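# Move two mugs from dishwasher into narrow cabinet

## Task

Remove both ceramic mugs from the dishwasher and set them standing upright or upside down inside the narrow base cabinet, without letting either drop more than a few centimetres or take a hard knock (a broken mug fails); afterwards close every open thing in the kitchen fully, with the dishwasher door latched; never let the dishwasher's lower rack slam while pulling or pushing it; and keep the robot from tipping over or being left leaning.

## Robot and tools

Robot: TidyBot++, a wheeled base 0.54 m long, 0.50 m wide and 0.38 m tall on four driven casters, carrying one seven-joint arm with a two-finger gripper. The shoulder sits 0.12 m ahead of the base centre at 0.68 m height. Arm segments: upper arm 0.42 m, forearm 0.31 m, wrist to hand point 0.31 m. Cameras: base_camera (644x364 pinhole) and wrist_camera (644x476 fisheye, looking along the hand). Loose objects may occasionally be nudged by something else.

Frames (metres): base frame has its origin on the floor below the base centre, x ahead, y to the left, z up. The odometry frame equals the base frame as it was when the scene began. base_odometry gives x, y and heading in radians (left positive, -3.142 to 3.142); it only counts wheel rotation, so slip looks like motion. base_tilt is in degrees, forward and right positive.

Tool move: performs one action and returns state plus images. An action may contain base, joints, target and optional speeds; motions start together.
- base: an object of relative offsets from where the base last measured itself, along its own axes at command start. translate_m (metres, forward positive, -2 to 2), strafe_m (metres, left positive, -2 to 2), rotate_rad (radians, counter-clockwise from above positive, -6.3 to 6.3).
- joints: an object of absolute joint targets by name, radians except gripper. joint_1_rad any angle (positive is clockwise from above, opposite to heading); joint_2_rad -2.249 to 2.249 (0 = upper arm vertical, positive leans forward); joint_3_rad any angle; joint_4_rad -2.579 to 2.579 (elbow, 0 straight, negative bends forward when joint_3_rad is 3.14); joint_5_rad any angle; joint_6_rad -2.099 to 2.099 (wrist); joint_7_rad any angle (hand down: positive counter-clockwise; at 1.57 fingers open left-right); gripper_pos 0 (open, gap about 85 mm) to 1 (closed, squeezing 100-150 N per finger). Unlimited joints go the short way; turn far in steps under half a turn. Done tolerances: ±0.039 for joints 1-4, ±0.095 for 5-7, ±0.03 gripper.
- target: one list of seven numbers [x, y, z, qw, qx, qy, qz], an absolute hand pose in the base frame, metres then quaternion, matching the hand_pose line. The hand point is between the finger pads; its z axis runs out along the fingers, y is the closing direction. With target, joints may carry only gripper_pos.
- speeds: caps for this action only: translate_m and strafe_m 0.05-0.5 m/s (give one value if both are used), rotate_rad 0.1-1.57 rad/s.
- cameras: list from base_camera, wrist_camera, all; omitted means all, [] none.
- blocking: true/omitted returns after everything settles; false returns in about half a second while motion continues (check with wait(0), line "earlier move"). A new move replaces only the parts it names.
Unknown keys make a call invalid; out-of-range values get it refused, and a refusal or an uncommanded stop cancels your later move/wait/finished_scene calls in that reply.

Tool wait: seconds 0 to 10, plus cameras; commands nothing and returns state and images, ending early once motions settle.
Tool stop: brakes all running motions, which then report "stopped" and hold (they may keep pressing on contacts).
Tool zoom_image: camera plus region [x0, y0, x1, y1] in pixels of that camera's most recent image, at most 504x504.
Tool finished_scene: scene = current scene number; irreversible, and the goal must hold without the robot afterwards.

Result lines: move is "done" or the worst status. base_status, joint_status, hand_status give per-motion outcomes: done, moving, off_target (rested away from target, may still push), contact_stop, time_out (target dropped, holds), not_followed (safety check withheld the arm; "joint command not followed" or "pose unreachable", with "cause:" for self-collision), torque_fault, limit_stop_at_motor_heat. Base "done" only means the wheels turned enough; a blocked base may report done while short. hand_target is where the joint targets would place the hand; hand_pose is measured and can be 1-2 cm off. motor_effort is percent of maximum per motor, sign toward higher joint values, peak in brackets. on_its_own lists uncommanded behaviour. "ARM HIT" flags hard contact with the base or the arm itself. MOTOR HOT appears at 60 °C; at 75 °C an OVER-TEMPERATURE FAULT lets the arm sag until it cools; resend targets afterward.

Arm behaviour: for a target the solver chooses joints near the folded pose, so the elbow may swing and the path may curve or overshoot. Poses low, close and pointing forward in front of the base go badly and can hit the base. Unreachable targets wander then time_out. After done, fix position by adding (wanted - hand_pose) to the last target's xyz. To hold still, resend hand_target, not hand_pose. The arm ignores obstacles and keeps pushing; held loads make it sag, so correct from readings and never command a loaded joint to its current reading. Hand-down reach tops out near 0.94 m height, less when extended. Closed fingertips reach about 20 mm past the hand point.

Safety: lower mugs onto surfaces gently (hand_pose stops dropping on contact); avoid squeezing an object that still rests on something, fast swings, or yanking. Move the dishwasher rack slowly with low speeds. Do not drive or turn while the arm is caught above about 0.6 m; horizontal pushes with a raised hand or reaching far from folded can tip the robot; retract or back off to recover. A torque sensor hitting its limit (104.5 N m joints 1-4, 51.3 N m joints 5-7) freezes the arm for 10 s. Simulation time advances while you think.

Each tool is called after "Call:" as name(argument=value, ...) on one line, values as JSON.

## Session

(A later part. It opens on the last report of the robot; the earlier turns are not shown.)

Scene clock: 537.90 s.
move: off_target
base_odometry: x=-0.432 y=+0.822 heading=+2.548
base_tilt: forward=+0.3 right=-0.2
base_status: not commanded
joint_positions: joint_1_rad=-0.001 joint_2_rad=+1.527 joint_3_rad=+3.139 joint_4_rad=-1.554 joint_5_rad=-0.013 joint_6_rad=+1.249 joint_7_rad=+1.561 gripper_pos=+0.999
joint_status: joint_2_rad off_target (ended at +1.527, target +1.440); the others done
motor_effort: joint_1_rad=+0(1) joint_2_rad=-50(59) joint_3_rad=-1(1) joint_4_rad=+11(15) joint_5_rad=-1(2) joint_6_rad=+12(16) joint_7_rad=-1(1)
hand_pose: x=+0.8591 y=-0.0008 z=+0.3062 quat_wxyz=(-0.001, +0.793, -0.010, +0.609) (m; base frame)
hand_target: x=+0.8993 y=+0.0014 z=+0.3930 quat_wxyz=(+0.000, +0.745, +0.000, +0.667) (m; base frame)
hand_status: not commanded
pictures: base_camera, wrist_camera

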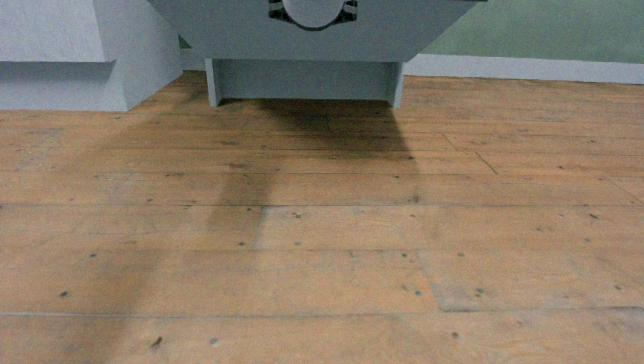

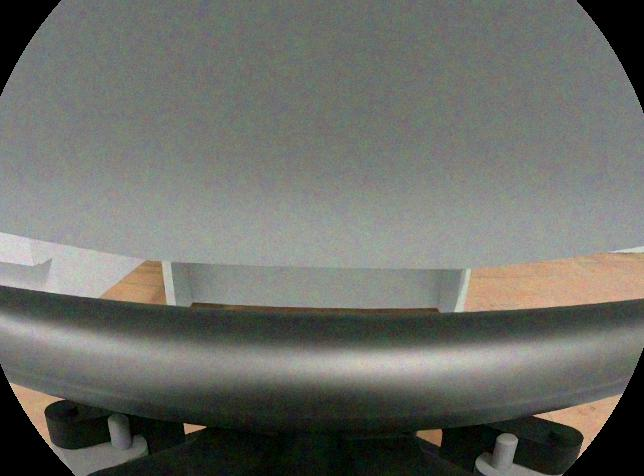

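Call:
move(joints={"joint_2_rad":1.27,"joint_4_rad":-1.64,"joint_6_rad":1.10}, cameras=["wrist_camera"])

Call:
move(joints={"joint_2_rad":1.10,"joint_4_rad":-1.72,"joint_6_rad":0.90})

Scene clock: 541.17 s.
move: off_target
base_odometry: x=-0.432 y=+0.822 heading=+2.548
base_tilt: forward=+0.3 right=-0.2
base_status: not commanded
joint_positions: joint_1_rad=-0.001 joint_2_rad=+1.358 joint_3_rad=+3.139 joint_4_rad=-1.646 joint_5_rad=-0.013 joint_6_rad=+1.106 joint_7_rad=+1.561 gripper_pos=+0.999
joint_status: joint_2_rad off_target (ended at +1.358, target +1.270); the others done
motor_effort: joint_1_rad=+1(3) joint_2_rad=-49(55) joint_3_rad=+0(1) joint_4_rad=+11(14) joint_5_rad=-1(2) joint_6_rad=+12(15) joint_7_rad=-1(1)
hand_pose: x=+0.8682 y=-0.0002 z=+0.3594 quat_wxyz=(-0.002, +0.813, -0.010, +0.583) (m; base frame)
hand_target: x=+0.8955 y=+0.0014 z=+0.4268 quat_wxyz=(+0.000, +0.786, +0.000, +0.618) (m; base frame)
hand_status: not commanded
pictures: wrist_camera

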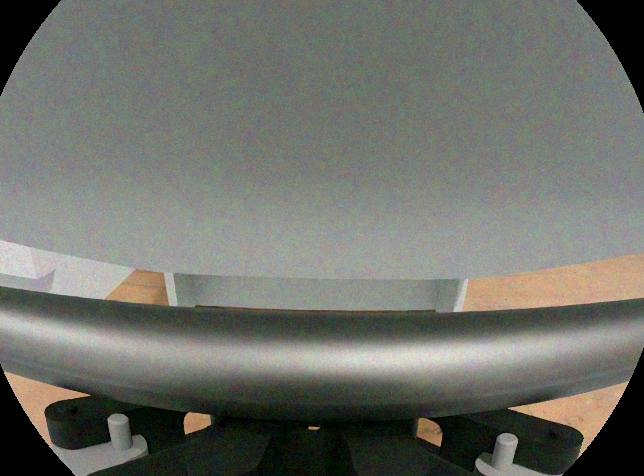

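Scene clock: 542.47 s.
move: off_target
base_odometry: x=-0.432 y=+0.822 heading=+2.548
base_tilt: forward=+0.3 right=-0.2
base_status: not commanded
joint_positions: joint_1_rad=-0.001 joint_2_rad=+1.193 joint_3_rad=+3.139 joint_4_rad=-1.728 joint_5_rad=-0.013 joint_6_rad=+0.908 joint_7_rad=+1.561 gripper_pos=+0.999
joint_status: joint_2_rad off_target (ended at +1.193, target +1.100); the others done
motor_effort: joint_1_rad=+0(1) joint_2_rad=-49(55) joint_3_rad=-1(1) joint_4_rad=+14(15) joint_5_rad=-1(1) joint_6_rad=+12(15) joint_7_rad=-1(1)
hand_pose: x=+0.8601 y=+0.0004 z=+0.3971 quat_wxyz=(-0.002, +0.845, -0.010, +0.535) (m; base frame)
hand_target: x=+0.8859 y=+0.0014 z=+0.4679 quat_wxyz=(+0.000, +0.819, +0.000, +0.574) (m; base frame)
hand_status: not commanded
pictures: base_camera, wrist_camera

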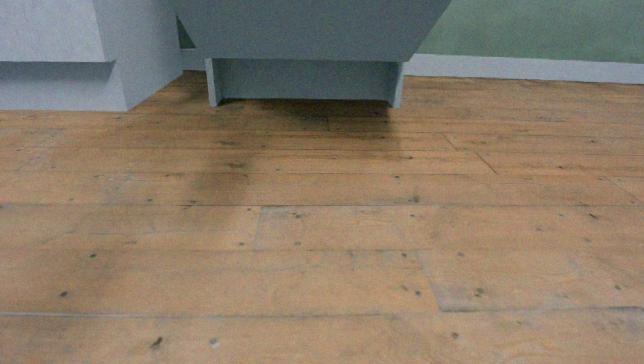

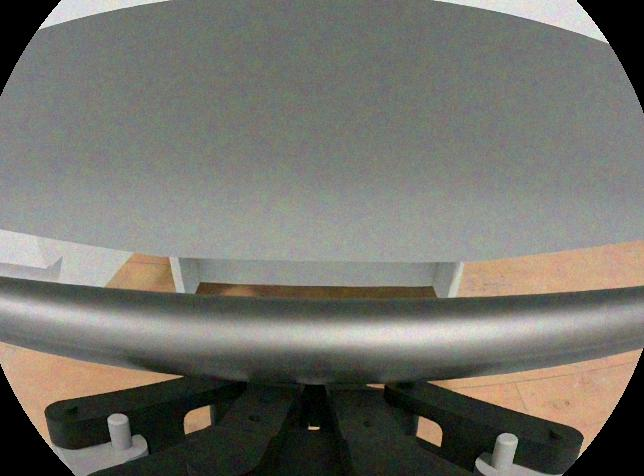

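Call:
move(joints={"joint_2_rad":0.96,"joint_4_rad":-1.69,"joint_6_rad":0.62}, cameras=["wrist_camera"])

Call:
move(joints={"joint_2_rad":0.81,"joint_4_rad":-1.62,"joint_6_rad":0.30})

Scene clock: 545.00 s.
move: off_target
base_odometry: x=-0.432 y=+0.822 heading=+2.548
base_tilt: forward=+0.3 right=-0.2
base_status: not commanded
joint_positions: joint_1_rad=-0.001 joint_2_rad=+1.058 joint_3_rad=+3.139 joint_4_rad=-1.728 joint_5_rad=-0.013 joint_6_rad=+0.631 joint_7_rad=+1.561 gripper_pos=+0.999
joint_status: joint_2_rad off_target (ended at +1.058, target +0.960); the others done
motor_effort: joint_1_rad=-1(1) joint_2_rad=-50(53) joint_3_rad=-1(1) joint_4_rad=+16(19) joint_5_rad=-1(1) joint_6_rad=+12(15) joint_7_rad=-1(1)
hand_pose: x=+0.8548 y=+0.0013 z=+0.4220 quat_wxyz=(-0.003, +0.881, -0.010, +0.473) (m; base frame)
hand_target: x=+0.8911 y=+0.0014 z=+0.5080 quat_wxyz=(+0.000, +0.849, +0.000, +0.528) (m; base frame)
hand_status: not commanded
pictures: wrist_camera

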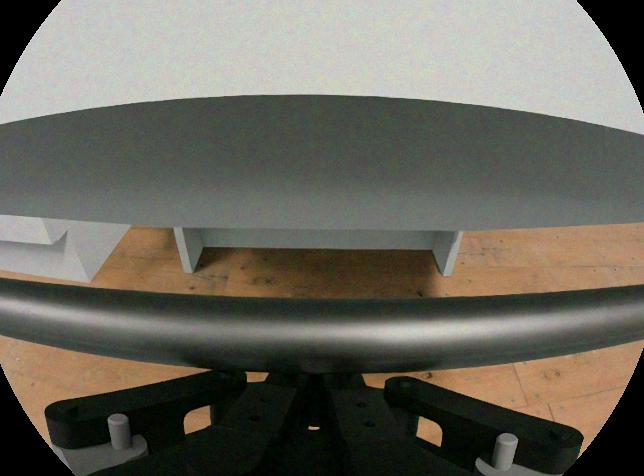

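Scene clock: 546.27 s.
move: off_target
base_odometry: x=-0.432 y=+0.822 heading=+2.548
base_tilt: forward=+0.3 right=-0.2
base_status: not commanded
joint_positions: joint_1_rad=-0.001 joint_2_rad=+0.902 joint_3_rad=+3.139 joint_4_rad=-1.669 joint_5_rad=-0.013 joint_6_rad=+0.308 joint_7_rad=+1.561 gripper_pos=+0.999
joint_status: joint_2_rad off_target (ended at +0.902, target +0.810); joint_4_rad off_target (ended at -1.669, target -1.620); the others done
motor_effort: joint_1_rad=+0(1) joint_2_rad=-49(54) joint_3_rad=+0(1) joint_4_rad=+19(22) joint_5_rad=-1(1) joint_6_rad=+11(15) joint_7_rad=+0(1)
hand_pose: x=+0.8587 y=+0.0025 z=+0.4794 quat_wxyz=(-0.005, +0.905, -0.010, +0.425) (m; base frame)
hand_target: x=+0.8929 y=+0.0014 z=+0.5687 quat_wxyz=(+0.000, +0.875, +0.000, +0.485) (m; base frame)
hand_status: not commanded
pictures: base_camera, wrist_camera

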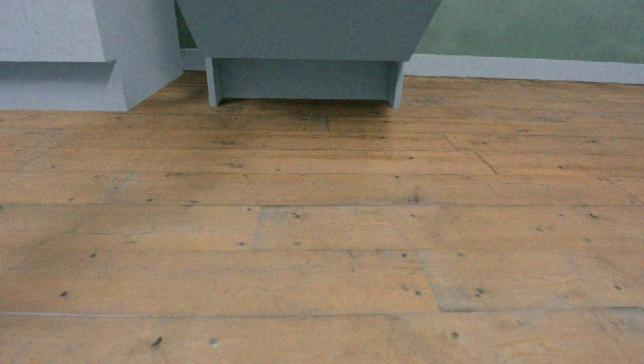

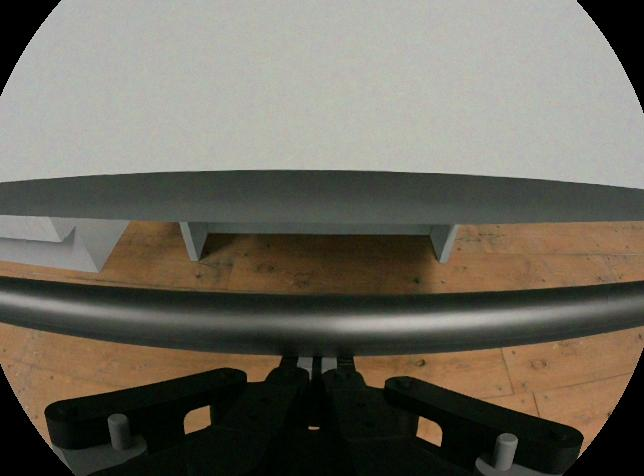

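Call:
move(base={"translate_m":0.06}, speeds={"translate_m":0.1}, cameras=["wrist_camera"])

Scene clock: 548.47 s.
move: done
base_odometry: x=-0.482 y=+0.855 heading=+2.549
base_tilt: forward=+0.3 right=-0.2
base_status: done
joint_positions: joint_1_rad=-0.001 joint_2_rad=+0.889 joint_3_rad=+3.139 joint_4_rad=-1.656 joint_5_rad=-0.013 joint_6_rad=+0.282 joint_7_rad=+1.561 gripper_pos=+0.999
joint_status: not commanded
motor_effort: joint_1_rad=+0(1) joint_2_rad=-49(50) joint_3_rad=-1(2) joint_4_rad=+19(29) joint_5_rad=-1(1) joint_6_rad=+12(16) joint_7_rad=-1(1)
hand_pose: x=+0.8622 y=+0.0026 z=+0.4888 quat_wxyz=(-0.005, +0.905, -0.010, +0.426) (m; base frame)
hand_target: x=+0.8929 y=+0.0014 z=+0.5687 quat_wxyz=(+0.000, +0.875, +0.000, +0.485) (m; base frame)
hand_status: not commanded
pictures: wrist_camera

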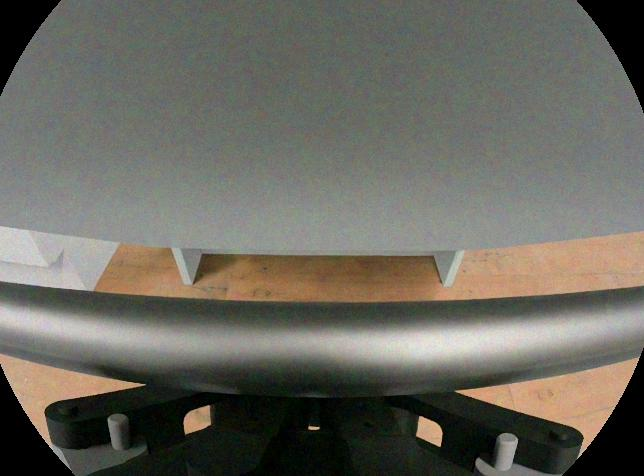

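Call:
move(base={"translate_m":0.05}, speeds={"translate_m":0.1}, joints={"joint_2_rad":0.71,"joint_4_rad":-1.55,"joint_6_rad":0.06})

Scene clock: 551.47 s.
move: off_target
base_odometry: x=-0.524 y=+0.883 heading=+2.549
base_tilt: forward=+0.3 right=-0.2
base_status: done
joint_positions: joint_1_rad=-0.001 joint_2_rad=+0.789 joint_3_rad=+3.139 joint_4_rad=-1.585 joint_5_rad=-0.013 joint_6_rad=+0.066 joint_7_rad=+1.561 gripper_pos=+0.999
joint_status: joint_2_rad off_target (ended at +0.789, target +0.710); the others done
motor_effort: joint_1_rad=+0(3) joint_2_rad=-46(51) joint_3_rad=-1(2) joint_4_rad=+21(26) joint_5_rad=-1(1) joint_6_rad=+10(14) joint_7_rad=-1(1)
hand_pose: x=+0.8663 y=+0.0039 z=+0.5425 quat_wxyz=(-0.006, +0.914, -0.010, +0.405) (m; base frame)
hand_target: x=+0.8876 y=+0.0014 z=+0.6178 quat_wxyz=(+0.000, +0.891, +0.000, +0.454) (m; base frame)
hand_status: not commanded
pictures: base_camera, wrist_camera

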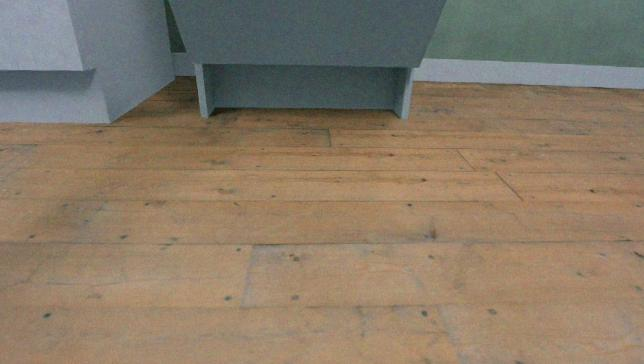

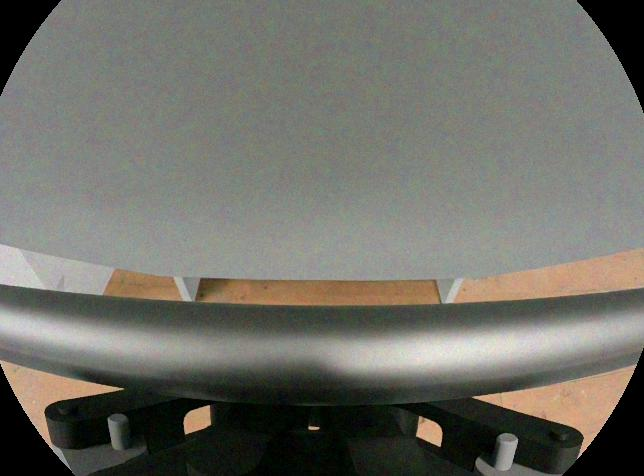

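Call:
move(base={"translate_m":0.06}, speeds={"translate_m":0.1}, joints={"joint_2_rad":0.60,"joint_4_rad":-1.46,"joint_6_rad":-0.26})

Scene clock: 553.37 s.
move: off_target
base_odometry: x=-0.574 y=+0.917 heading=+2.550
base_tilt: forward=+0.3 right=-0.2
base_status: done
joint_positions: joint_1_rad=-0.001 joint_2_rad=+0.681 joint_3_rad=+3.139 joint_4_rad=-1.503 joint_5_rad=-0.013 joint_6_rad=-0.252 joint_7_rad=+1.561 gripper_pos=+0.999
joint_status: joint_2_rad off_target (ended at +0.681, target +0.600); joint_4_rad off_target (ended at -1.503, target -1.460); the others done
motor_effort: joint_1_rad=+0(1) joint_2_rad=-45(51) joint_3_rad=-1(1) joint_4_rad=+23(27) joint_5_rad=-1(1) joint_6_rad=+10(13) joint_7_rad=-1(1)
hand_pose: x=+0.8427 y=+0.0051 z=+0.5907 quat_wxyz=(-0.007, +0.938, -0.009, +0.345) (m; base frame)
hand_target: x=+0.8620 y=+0.0014 z=+0.6693 quat_wxyz=(+0.000, +0.917, +0.000, +0.399) (m; base frame)
hand_status: not commanded
pictures: base_camera, wrist_camera

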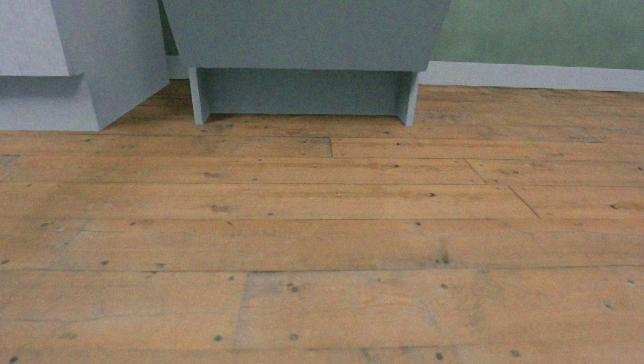

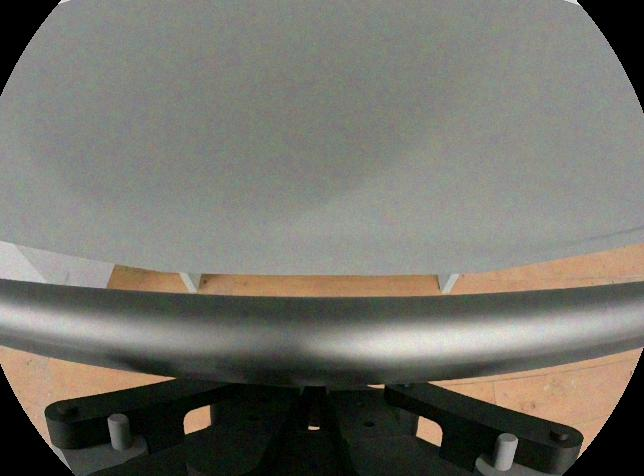

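Call:
move(base={"translate_m":0.05}, speeds={"translate_m":0.1}, joints={"joint_2_rad":0.56,"joint_4_rad":-1.32,"joint_6_rad":-0.54}, cameras=["wrist_camera"])

Call:
move(base={"translate_m":0.05}, speeds={"translate_m":0.1}, joints={"joint_2_rad":0.52,"joint_4_rad":-1.17,"joint_6_rad":-0.82})

Scene clock: 556.87 s.
move: off_target
base_odometry: x=-0.615 y=+0.945 heading=+2.550
base_tilt: forward=+0.3 right=-0.2
base_status: done
joint_positions: joint_1_rad=-0.002 joint_2_rad=+0.637 joint_3_rad=+3.139 joint_4_rad=-1.361 joint_5_rad=-0.013 joint_6_rad=-0.520 joint_7_rad=+1.561 gripper_pos=+0.999
joint_status: joint_2_rad off_target (ended at +0.637, target +0.560); joint_4_rad off_target (ended at -1.361, target -1.320); the others done
motor_effort: joint_1_rad=+0(3) joint_2_rad=-44(47) joint_3_rad=-1(2) joint_4_rad=+23(28) joint_5_rad=-1(1) joint_6_rad=+8(13) joint_7_rad=-1(1)
hand_pose: x=+0.8373 y=+0.0063 z=+0.6377 quat_wxyz=(-0.008, +0.952, -0.007, +0.307) (m; base frame)
hand_target: x=+0.8476 y=+0.0014 z=+0.7089 quat_wxyz=(+0.000, +0.936, +0.000, +0.353) (m; base frame)
hand_status: not commanded
pictures: wrist_camera

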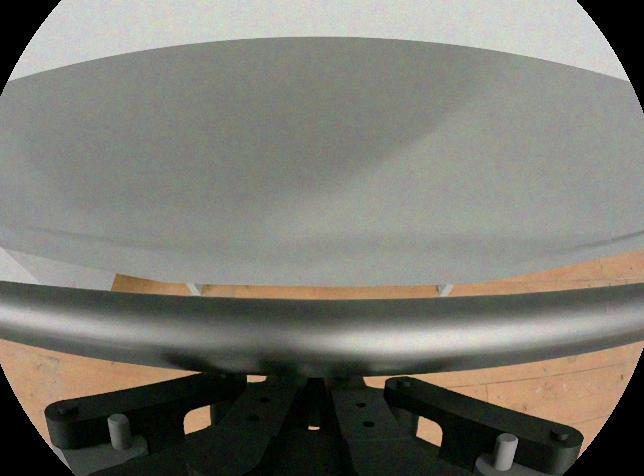

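Scene clock: 558.10 s.
move: off_target
base_odometry: x=-0.657 y=+0.973 heading=+2.551
base_tilt: forward=+0.3 right=-0.2
base_status: done
joint_positions: joint_1_rad=-0.002 joint_2_rad=+0.590 joint_3_rad=+3.139 joint_4_rad=-1.214 joint_5_rad=-0.013 joint_6_rad=-0.804 joint_7_rad=+1.561 gripper_pos=+0.999
joint_status: joint_2_rad off_target (ended at +0.590, target +0.520); joint_4_rad off_target (ended at -1.214, target -1.170); the others done
motor_effort: joint_1_rad=+0(2) joint_2_rad=-43(49) joint_3_rad=-1(2) joint_4_rad=+25(29) joint_5_rad=-1(2) joint_6_rad=+9(12) joint_7_rad=+0(1)
hand_pose: x=+0.8171 y=+0.0071 z=+0.6908 quat_wxyz=(-0.008, +0.965, -0.006, +0.263) (m; base frame)
hand_target: x=+0.8240 y=+0.0014 z=+0.7583 quat_wxyz=(+0.000, +0.951, +0.000, +0.311) (m; base frame)
hand_status: not commanded
pictures: base_camera, wrist_camera

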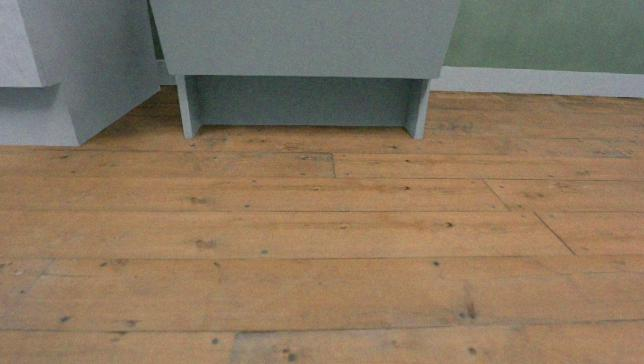

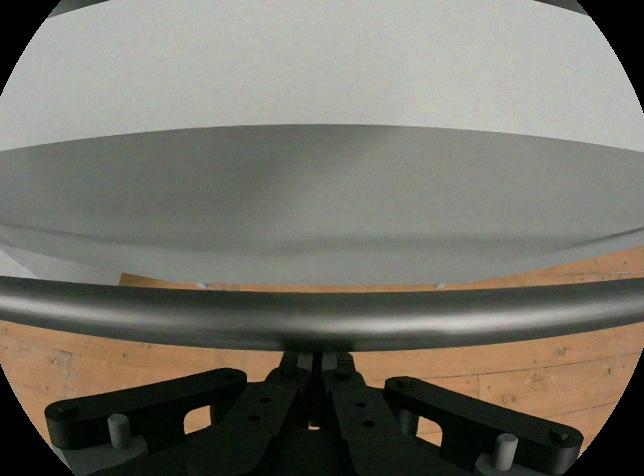

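Call:
move(base={"translate_m":0.08}, speeds={"translate_m":0.08}, cameras=["wrist_camera"])

Call:
move(base={"translate_m":0.06}, speeds={"translate_m":0.08})

Scene clock: 560.90 s.
move: done
base_odometry: x=-0.724 y=+1.017 heading=+2.551
base_tilt: forward=+0.3 right=-0.2
base_status: done
joint_positions: joint_1_rad=-0.002 joint_2_rad=+0.569 joint_3_rad=+3.139 joint_4_rad=-1.204 joint_5_rad=-0.013 joint_6_rad=-0.832 joint_7_rad=+1.561 gripper_pos=+0.999
joint_status: not commanded
motor_effort: joint_1_rad=+0(2) joint_2_rad=-41(44) joint_3_rad=+0(2) joint_4_rad=+23(28) joint_5_rad=-1(2) joint_6_rad=+7(12) joint_7_rad=+0(1)
hand_pose: x=+0.8128 y=+0.0072 z=+0.7055 quat_wxyz=(-0.008, +0.964, -0.006, +0.265) (m; base frame)
hand_target: x=+0.8240 y=+0.0014 z=+0.7583 quat_wxyz=(+0.000, +0.951, +0.000, +0.311) (m; base frame)
hand_status: not commanded
pictures: wrist_camera

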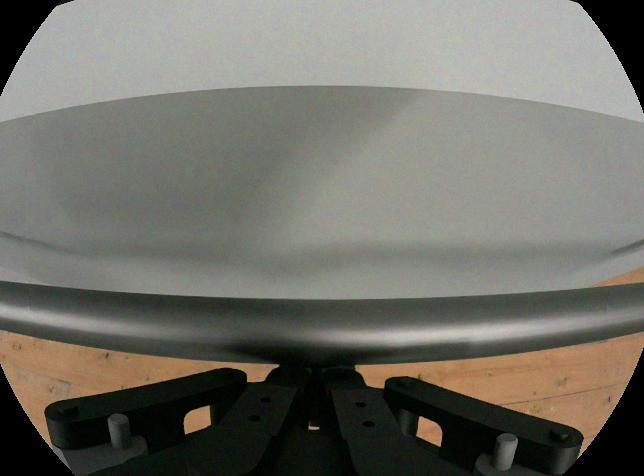

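Scene clock: 562.17 s.
move: done
base_odometry: x=-0.774 y=+1.051 heading=+2.552
base_tilt: forward=+0.3 right=-0.2
base_status: done
joint_positions: joint_1_rad=-0.002 joint_2_rad=+0.552 joint_3_rad=+3.139 joint_4_rad=-1.196 joint_5_rad=-0.013 joint_6_rad=-0.843 joint_7_rad=+1.561 gripper_pos=+0.999
joint_status: not commanded
motor_effort: joint_1_rad=+0(2) joint_2_rad=-38(42) joint_3_rad=+0(2) joint_4_rad=+22(28) joint_5_rad=-1(2) joint_6_rad=+7(12) joint_7_rad=-1(1)
hand_pose: x=+0.8119 y=+0.0072 z=+0.7194 quat_wxyz=(-0.008, +0.962, -0.006, +0.272) (m; base frame)
hand_target: x=+0.8240 y=+0.0014 z=+0.7583 quat_wxyz=(+0.000, +0.951, +0.000, +0.311) (m; base frame)
hand_status: not commanded
pictures: base_camera, wrist_camera

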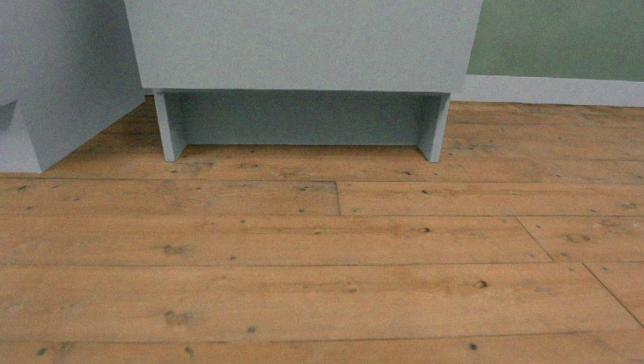

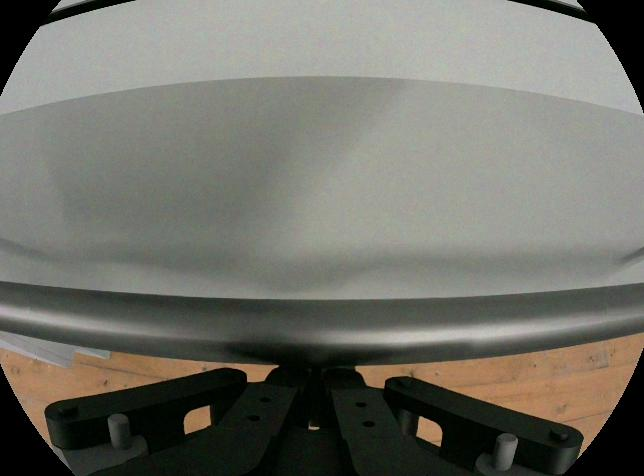

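Call:
move(base={"translate_m":0.07}, speeds={"translate_m":0.08})

Scene clock: 564.13 s.
move: done
base_odometry: x=-0.832 y=+1.089 heading=+2.552
base_tilt: forward=+0.2 right=-0.2
base_status: done
joint_positions: joint_1_rad=-0.002 joint_2_rad=+0.519 joint_3_rad=+3.139 joint_4_rad=-1.211 joint_5_rad=-0.013 joint_6_rad=-0.908 joint_7_rad=+1.561 gripper_pos=+0.999
joint_status: not commanded
motor_effort: joint_1_rad=+2(3) joint_2_rad=-31(39) joint_3_rad=+2(3) joint_4_rad=+28(36) joint_5_rad=+0(2) joint_6_rad=+17(26) joint_7_rad=-1(1)
hand_pose: x=+0.7882 y=+0.0073 z=+0.7243 quat_wxyz=(-0.008, +0.969, -0.006, +0.249) (m; base frame)
hand_target: x=+0.8240 y=+0.0014 z=+0.7583 quat_wxyz=(+0.000, +0.951, +0.000, +0.311) (m; base frame)
hand_status: not commanded
pictures: base_camera, wrist_camera

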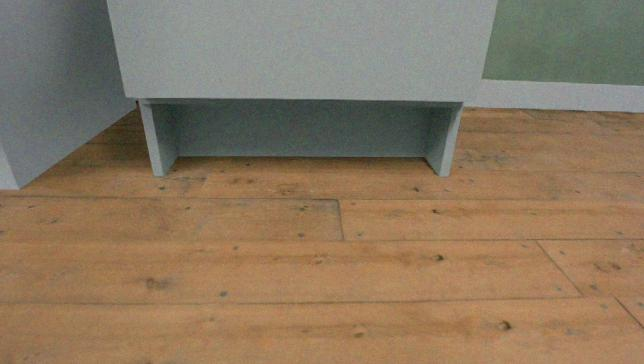

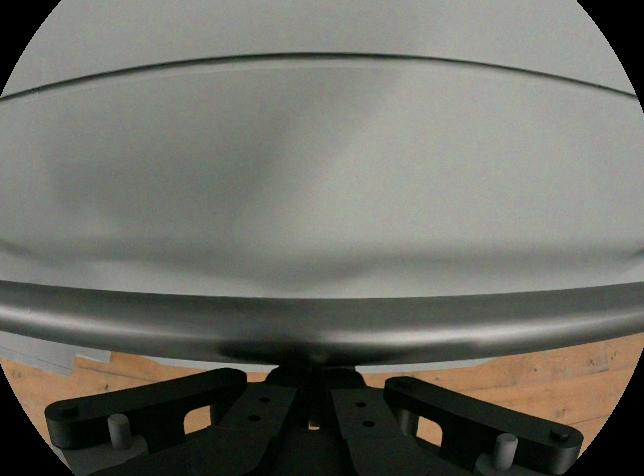

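Call:
move(base={"translate_m":0.03}, speeds={"translate_m":0.06})

Scene clock: 565.73 s.
move: done
base_odometry: x=-0.856 y=+1.106 heading=+2.552
base_tilt: forward=+0.2 right=-0.2
base_status: done
joint_positions: joint_1_rad=-0.002 joint_2_rad=+0.485 joint_3_rad=+3.139 joint_4_rad=-1.241 joint_5_rad=-0.013 joint_6_rad=-0.976 joint_7_rad=+1.561 gripper_pos=+0.999
joint_status: not commanded
motor_effort: joint_1_rad=-1(2) joint_2_rad=-24(32) joint_3_rad=+0(1) joint_4_rad=+36(37) joint_5_rad=-2(2) joint_6_rad=+29(33) joint_7_rad=-1(1)
hand_pose: x=+0.7581 y=+0.0073 z=+0.7239 quat_wxyz=(-0.008, +0.976, -0.005, +0.218) (m; base frame)
hand_target: x=+0.8240 y=+0.0014 z=+0.7583 quat_wxyz=(+0.000, +0.951, +0.000, +0.311) (m; base frame)
hand_status: not commanded
pictures: base_camera, wrist_camera

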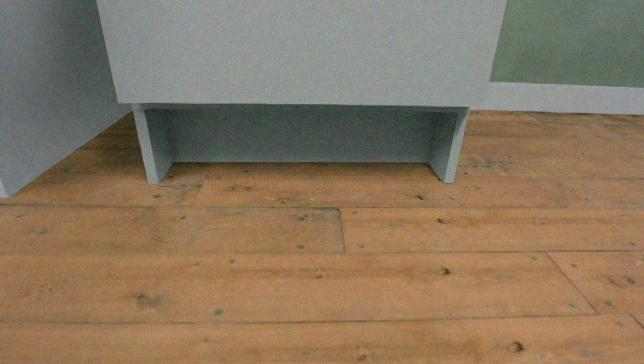

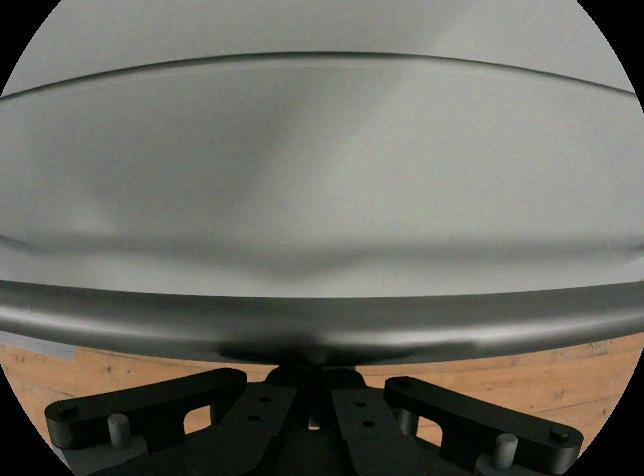

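Call:
move(base={"translate_m":0.03}, speeds={"translate_m":0.06}, cameras=[])

Call:
move(base={"translate_m":-0.12}, speeds={"translate_m":0.06})

Scene clock: 567.50 s.
move: done
base_odometry: x=-0.880 y=+1.122 heading=+2.553
base_tilt: forward=+0.2 right=-0.2
base_status: done
joint_positions: joint_1_rad=-0.002 joint_2_rad=+0.452 joint_3_rad=+3.139 joint_4_rad=-1.270 joint_5_rad=-0.013 joint_6_rad=-1.042 joint_7_rad=+1.561 gripper_pos=+0.999
joint_status: not commanded
motor_effort: joint_1_rad=-3(3) joint_2_rad=-18(27) joint_3_rad=-1(2) joint_4_rad=+41(43) joint_5_rad=-3(3) joint_6_rad=+39(43) joint_7_rad=-1(2)
hand_pose: x=+0.7282 y=+0.0074 z=+0.7235 quat_wxyz=(-0.008, +0.982, -0.005, +0.187) (m; base frame)
hand_target: x=+0.8240 y=+0.0014 z=+0.7583 quat_wxyz=(+0.000, +0.951, +0.000, +0.311) (m; base frame)
hand_status: not commanded
pictures: none
No camera images: "cameras" was empty.

Scene clock: 569.97 s.
move: done
base_odometry: x=-0.781 y=+1.055 heading=+2.553
base_tilt: forward=+0.3 right=-0.2
base_status: done
joint_positions: joint_1_rad=-0.002 joint_2_rad=+0.530 joint_3_rad=+3.139 joint_4_rad=-1.185 joint_5_rad=-0.013 joint_6_rad=-0.845 joint_7_rad=+1.561 gripper_pos=+0.999
joint_status: not commanded
motor_effort: joint_1_rad=+0(4) joint_2_rad=-37(42) joint_3_rad=+0(2) joint_4_rad=+20(40) joint_5_rad=-1(3) joint_6_rad=+5(38) joint_7_rad=+0(1)
hand_pose: x=+0.8140 y=+0.0072 z=+0.7402 quat_wxyz=(-0.009, +0.958, -0.006, +0.287) (m; base frame)
hand_target: x=+0.8240 y=+0.0014 z=+0.7583 quat_wxyz=(+0.000, +0.951, +0.000, +0.311) (m; base frame)
hand_status: not commanded
pictures: base_camera, wrist_camera

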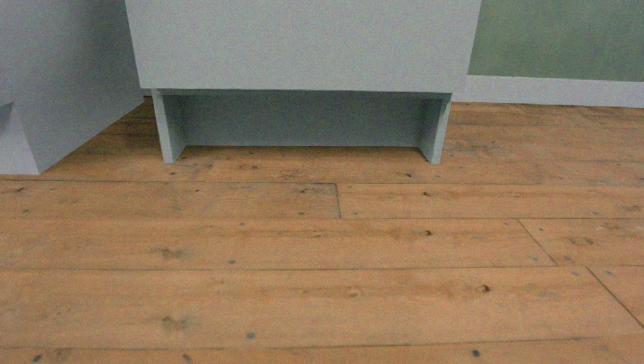

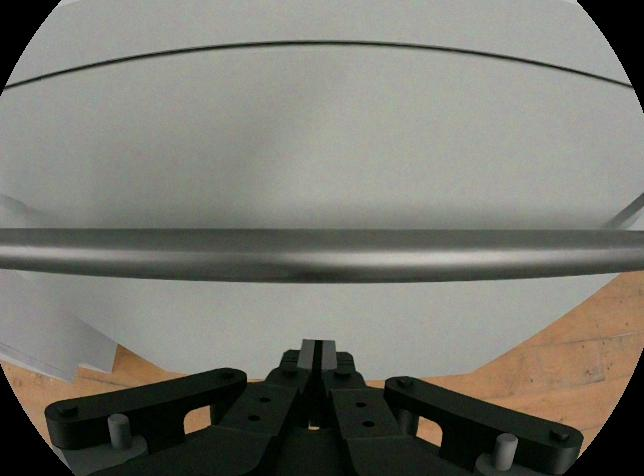

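Call:
move(base={"translate_m":-0.35}, joints={"joint_2_rad":-0.366,"joint_4_rad":-2.0,"joint_6_rad":-0.2})

Call:
zoom_image(camera="wrist_camera", region=[150, 50, 500, 350])

Scene clock: 573.30 s.
move: done
base_odometry: x=-0.489 y=+0.861 heading=+2.553
base_tilt: forward=+0.2 right=-0.2
base_status: done
joint_positions: joint_1_rad=-0.002 joint_2_rad=-0.339 joint_3_rad=+3.139 joint_4_rad=-1.980 joint_5_rad=-0.013 joint_6_rad=-0.235 joint_7_rad=+1.561 gripper_pos=+0.999
joint_status: all done
motor_effort: joint_1_rad=+0(3) joint_2_rad=-8(42) joint_3_rad=+1(2) joint_4_rad=+22(24) joint_5_rad=-1(1) joint_6_rad=+8(9) joint_7_rad=+0(1)
hand_pose: x=+0.5895 y=+0.0046 z=+0.9634 quat_wxyz=(-0.009, +0.806, -0.006, +0.592) (m; base frame)
hand_target: x=+0.5827 y=+0.0014 z=+0.9738 quat_wxyz=(+0.000, +0.794, +0.000, +0.608) (m; base frame)
hand_status: not commanded
pictures: base_camera, wrist_camera

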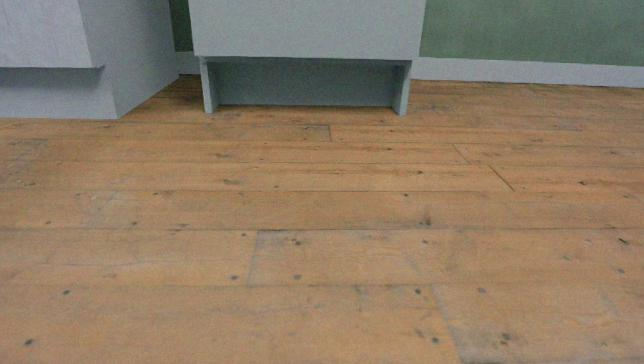

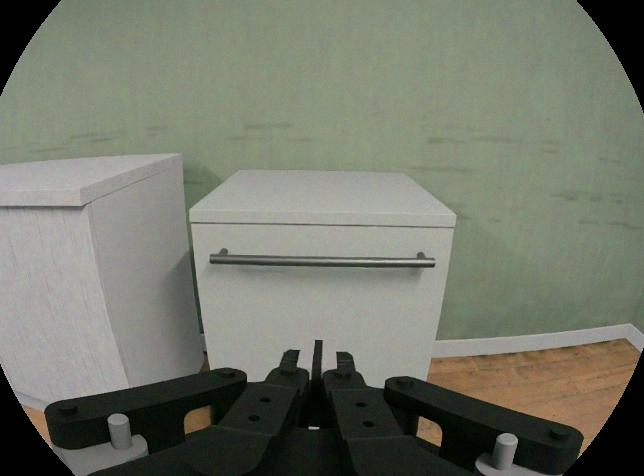

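Scaled by 1.440.

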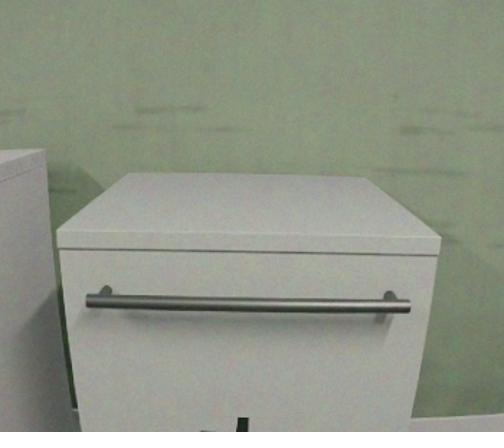

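Call:
move(base={"rotate_rad":-1.571}, cameras=[])

Call:
move(base={"strafe_m":-0.6})

Scene clock: 579.27 s.
move: done
base_odometry: x=-0.489 y=+0.861 heading=+0.982
base_tilt: forward=+0.2 right=-0.2
base_status: done
joint_positions: joint_1_rad=-0.002 joint_2_rad=-0.339 joint_3_rad=+3.140 joint_4_rad=-1.980 joint_5_rad=-0.013 joint_6_rad=-0.231 joint_7_rad=+1.561 gripper_pos=+0.999
joint_status: not commanded
motor_effort: joint_1_rad=+0(2) joint_2_rad=-8(10) joint_3_rad=+0(2) joint_4_rad=+23(23) joint_5_rad=-1(1) joint_6_rad=+8(9) joint_7_rad=+0(1)
hand_pose: x=+0.5898 y=+0.0040 z=+0.9644 quat_wxyz=(-0.009, +0.805, -0.007, +0.593) (m; base frame)
hand_target: x=+0.5827 y=+0.0014 z=+0.9738 quat_wxyz=(+0.000, +0.794, +0.000, +0.608) (m; base frame)
hand_status: not commanded
pictures: none
No camera images: "cameras" was empty.

Scene clock: 581.63 s.
move: done
base_odometry: x=+0.010 y=+0.527 heading=+0.982
base_tilt: forward=+0.2 right=-0.2
base_status: done
joint_positions: joint_1_rad=-0.002 joint_2_rad=-0.339 joint_3_rad=+3.142 joint_4_rad=-1.980 joint_5_rad=-0.013 joint_6_rad=-0.231 joint_7_rad=+1.561 gripper_pos=+0.999
joint_status: not commanded
motor_effort: joint_1_rad=+0(2) joint_2_rad=-8(9) joint_3_rad=+0(3) joint_4_rad=+23(23) joint_5_rad=-1(1) joint_6_rad=+8(9) joint_7_rad=+0(1)
hand_pose: x=+0.5898 y=+0.0032 z=+0.9644 quat_wxyz=(-0.008, +0.805, -0.007, +0.593) (m; base frame)
hand_target: x=+0.5827 y=+0.0014 z=+0.9738 quat_wxyz=(+0.000, +0.794, +0.000, +0.608) (m; base frame)
hand_status: not commanded
pictures: base_camera, wrist_camera

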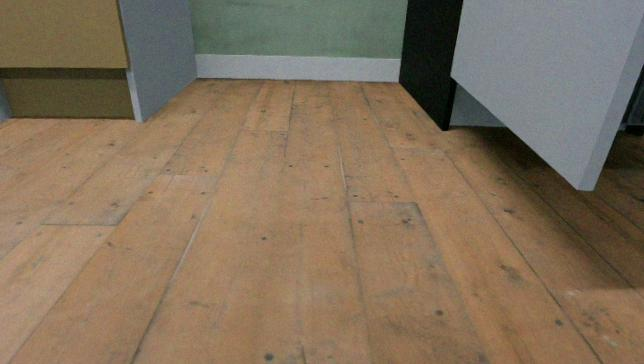

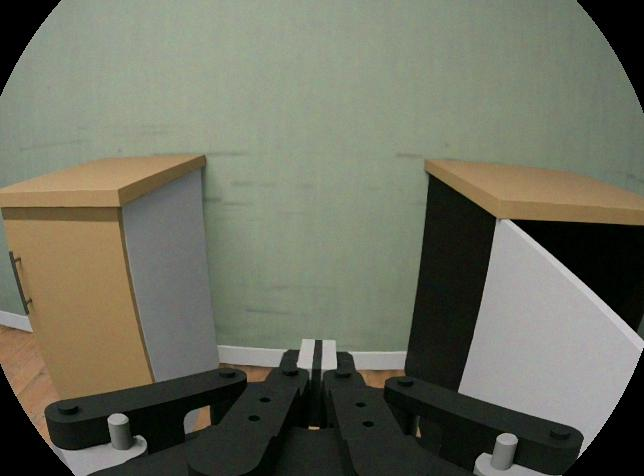

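Call:
zoom_image(camera="wrist_camera", region=[0, 150, 230, 400])

Call:
move(base={"strafe_m":-0.6,"translate_m":-0.25})

Scaled by 2.016.

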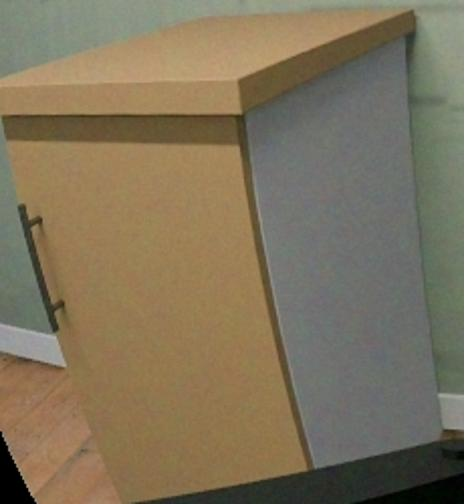

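Scene clock: 585.67 s.
move: done
base_odometry: x=+0.370 y=-0.014 heading=+0.982
base_tilt: forward=+0.2 right=-0.2
base_status: done
joint_positions: joint_1_rad=-0.002 joint_2_rad=-0.342 joint_3_rad=+3.142 joint_4_rad=-1.980 joint_5_rad=-0.013 joint_6_rad=-0.231 joint_7_rad=+1.561 gripper_pos=+0.999
joint_status: not commanded
motor_effort: joint_1_rad=+0(1) joint_2_rad=-8(10) joint_3_rad=+0(2) joint_4_rad=+23(23) joint_5_rad=-1(1) joint_6_rad=+9(9) joint_7_rad=+0(1)
hand_pose: x=+0.5890 y=+0.0032 z=+0.9657 quat_wxyz=(-0.008, +0.804, -0.007, +0.594) (m; base frame)
hand_target: x=+0.5827 y=+0.0014 z=+0.9738 quat_wxyz=(+0.000, +0.794, +0.000, +0.608) (m; base frame)
hand_status: not commanded
pictures: base_camera, wrist_camera

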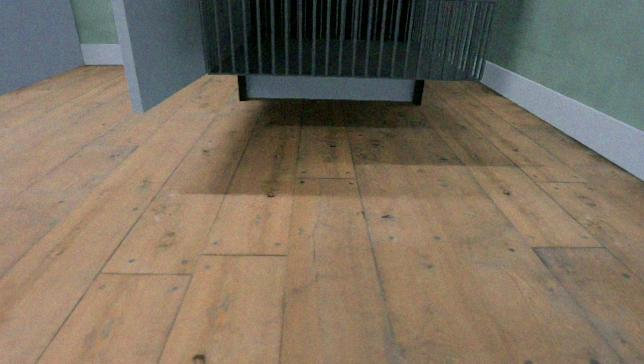

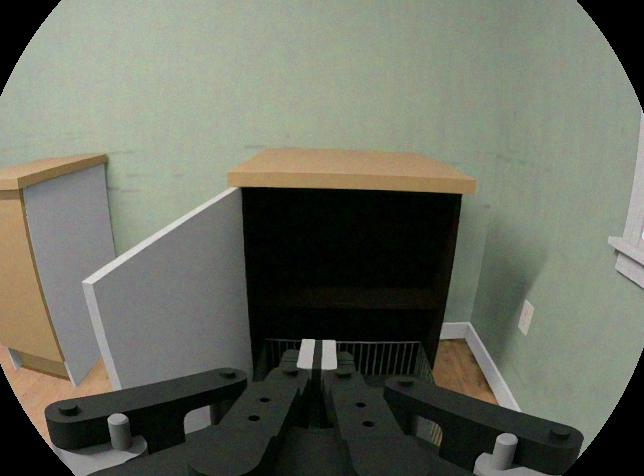

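Call:
move(joints={"joint_2_rad":0.177,"joint_4_rad":-1.638,"joint_6_rad":-0.80}, base={"strafe_m":0.05})

Scene clock: 588.90 s.
move: done
base_odometry: x=+0.328 y=+0.014 heading=+0.982
base_tilt: forward=+0.2 right=-0.2
base_status: done
joint_positions: joint_1_rad=-0.002 joint_2_rad=+0.173 joint_3_rad=+3.142 joint_4_rad=-1.657 joint_5_rad=-0.013 joint_6_rad=-0.760 joint_7_rad=+1.561 gripper_pos=+0.999
joint_status: all done
motor_effort: joint_1_rad=+0(1) joint_2_rad=-24(26) joint_3_rad=+0(2) joint_4_rad=+19(24) joint_5_rad=-1(1) joint_6_rad=+5(9) joint_7_rad=-1(1)
hand_pose: x=+0.6583 y=+0.0051 z=+0.7505 quat_wxyz=(-0.007, +0.962, -0.007, +0.272) (m; base frame)
hand_target: x=+0.6546 y=+0.0014 z=+0.7509 quat_wxyz=(+0.000, +0.966, +0.000, +0.260) (m; base frame)
hand_status: not commanded
pictures: base_camera, wrist_camera

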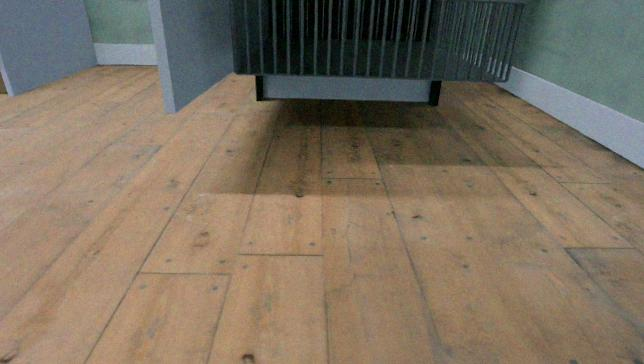

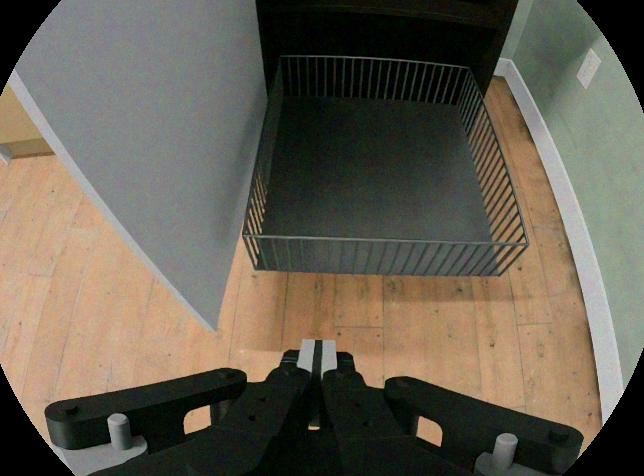

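Call:
move(base={"strafe_m":-0.135}, cameras=[])

Call:
move(joints={"joint_1_rad":0.0,"joint_2_rad":1.24,"joint_4_rad":-1.09,"joint_6_rad":-0.62})

Scene clock: 596.97 s.
move: done
base_odometry: x=+0.440 y=-0.061 heading=+0.982
base_tilt: forward=+0.3 right=-0.2
base_status: done
joint_positions: joint_1_rad=+0.002 joint_2_rad=+0.173 joint_3_rad=+3.143 joint_4_rad=-1.656 joint_5_rad=-0.013 joint_6_rad=-0.763 joint_7_rad=+1.561 gripper_pos=+0.999
joint_status: not commanded
motor_effort: joint_1_rad=+0(4) joint_2_rad=-24(26) joint_3_rad=+0(3) joint_4_rad=+19(20) joint_5_rad=-1(2) joint_6_rad=+5(5) joint_7_rad=+0(1)
hand_pose: x=+0.6579 y=+0.0023 z=+0.7503 quat_wxyz=(-0.006, +0.962, -0.010, +0.271) (m; base frame)
hand_target: x=+0.6546 y=+0.0014 z=+0.7509 quat_wxyz=(+0.000, +0.966, +0.000, +0.260) (m; base frame)
hand_status: not commanded
pictures: none
No camera images: "cameras" was empty.

Scene clock: 599.30 s.
move: done
base_odometry: x=+0.440 y=-0.061 heading=+0.982
base_tilt: forward=+0.3 right=-0.2
base_status: not commanded
joint_positions: joint_1_rad=+0.002 joint_2_rad=+1.247 joint_3_rad=+3.143 joint_4_rad=-1.110 joint_5_rad=-0.013 joint_6_rad=-0.656 joint_7_rad=+1.561 gripper_pos=+0.999
joint_status: all done
motor_effort: joint_1_rad=+0(1) joint_2_rad=-46(49) joint_3_rad=-1(1) joint_4_rad=+12(20) joint_5_rad=-1(1) joint_6_rad=+1(6) joint_7_rad=-1(1)
hand_pose: x=+0.7801 y=+0.0016 z=+0.2848 quat_wxyz=(-0.004, +0.998, -0.011, +0.064) (m; base frame)
hand_target: x=+0.8043 y=+0.0013 z=+0.2965 quat_wxyz=(+0.000, +0.995, +0.000, +0.096) (m; base frame)
hand_status: not commanded
pictures: base_camera, wrist_camera

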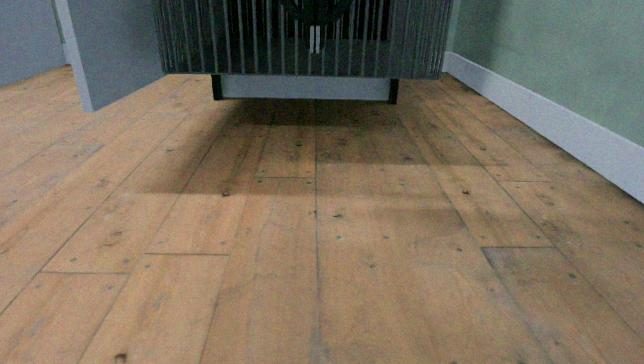

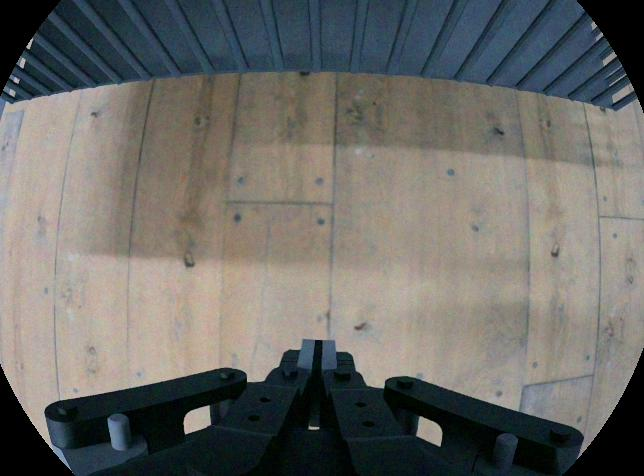

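Call:
move(base={"translate_m":0.3}, speeds={"translate_m":0.1})

Scene clock: 604.67 s.
move: done
base_odometry: x=+0.607 y=+0.188 heading=+0.982
base_tilt: forward=+0.3 right=-0.2
base_status: done
joint_positions: joint_1_rad=+0.002 joint_2_rad=+1.249 joint_3_rad=+3.143 joint_4_rad=-1.108 joint_5_rad=-0.013 joint_6_rad=-0.652 joint_7_rad=+1.561 gripper_pos=+0.999
joint_status: not commanded
motor_effort: joint_1_rad=+0(2) joint_2_rad=-47(49) joint_3_rad=-1(1) joint_4_rad=+14(19) joint_5_rad=-1(1) joint_6_rad=+3(7) joint_7_rad=+0(1)
hand_pose: x=+0.7814 y=+0.0016 z=+0.2837 quat_wxyz=(-0.004, +0.998, -0.011, +0.066) (m; base frame)
hand_target: x=+0.8043 y=+0.0013 z=+0.2965 quat_wxyz=(+0.000, +0.995, +0.000, +0.096) (m; base frame)
hand_status: not commanded
pictures: base_camera, wrist_camera

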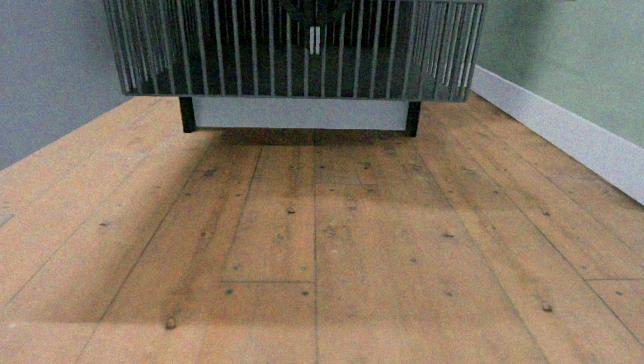

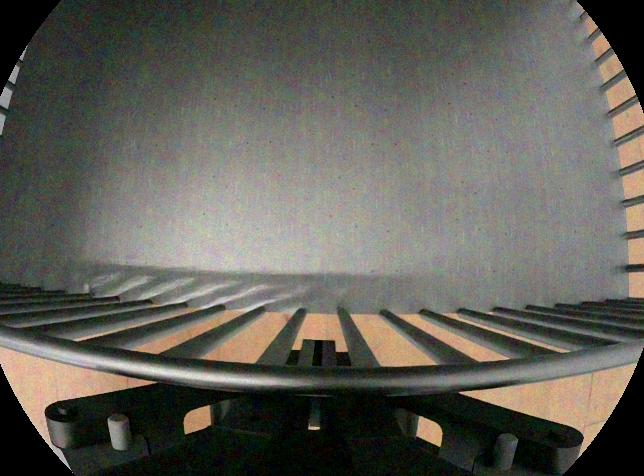

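Call:
move(base={"translate_m":0.2}, speeds={"translate_m":0.1})

Scene clock: 607.80 s.
move: done
base_odometry: x=+0.718 y=+0.354 heading=+0.981
base_tilt: forward=+0.3 right=-0.2
base_status: done
joint_positions: joint_1_rad=+0.002 joint_2_rad=+1.251 joint_3_rad=+3.143 joint_4_rad=-1.109 joint_5_rad=-0.013 joint_6_rad=-0.650 joint_7_rad=+1.561 gripper_pos=+0.999
joint_status: not commanded
motor_effort: joint_1_rad=+0(3) joint_2_rad=-47(50) joint_3_rad=-1(1) joint_4_rad=+14(20) joint_5_rad=-1(1) joint_6_rad=+3(7) joint_7_rad=+0(1)
hand_pose: x=+0.7806 y=+0.0016 z=+0.2821 quat_wxyz=(-0.004, +0.998, -0.011, +0.066) (m; base frame)
hand_target: x=+0.8043 y=+0.0013 z=+0.2965 quat_wxyz=(+0.000, +0.995, +0.000, +0.096) (m; base frame)
hand_status: not commanded
pictures: base_camera, wrist_camera

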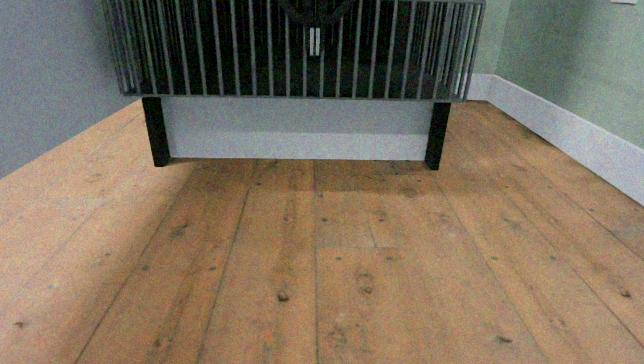

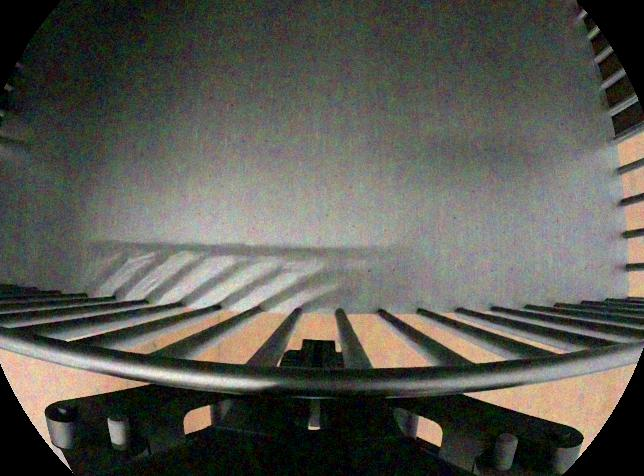

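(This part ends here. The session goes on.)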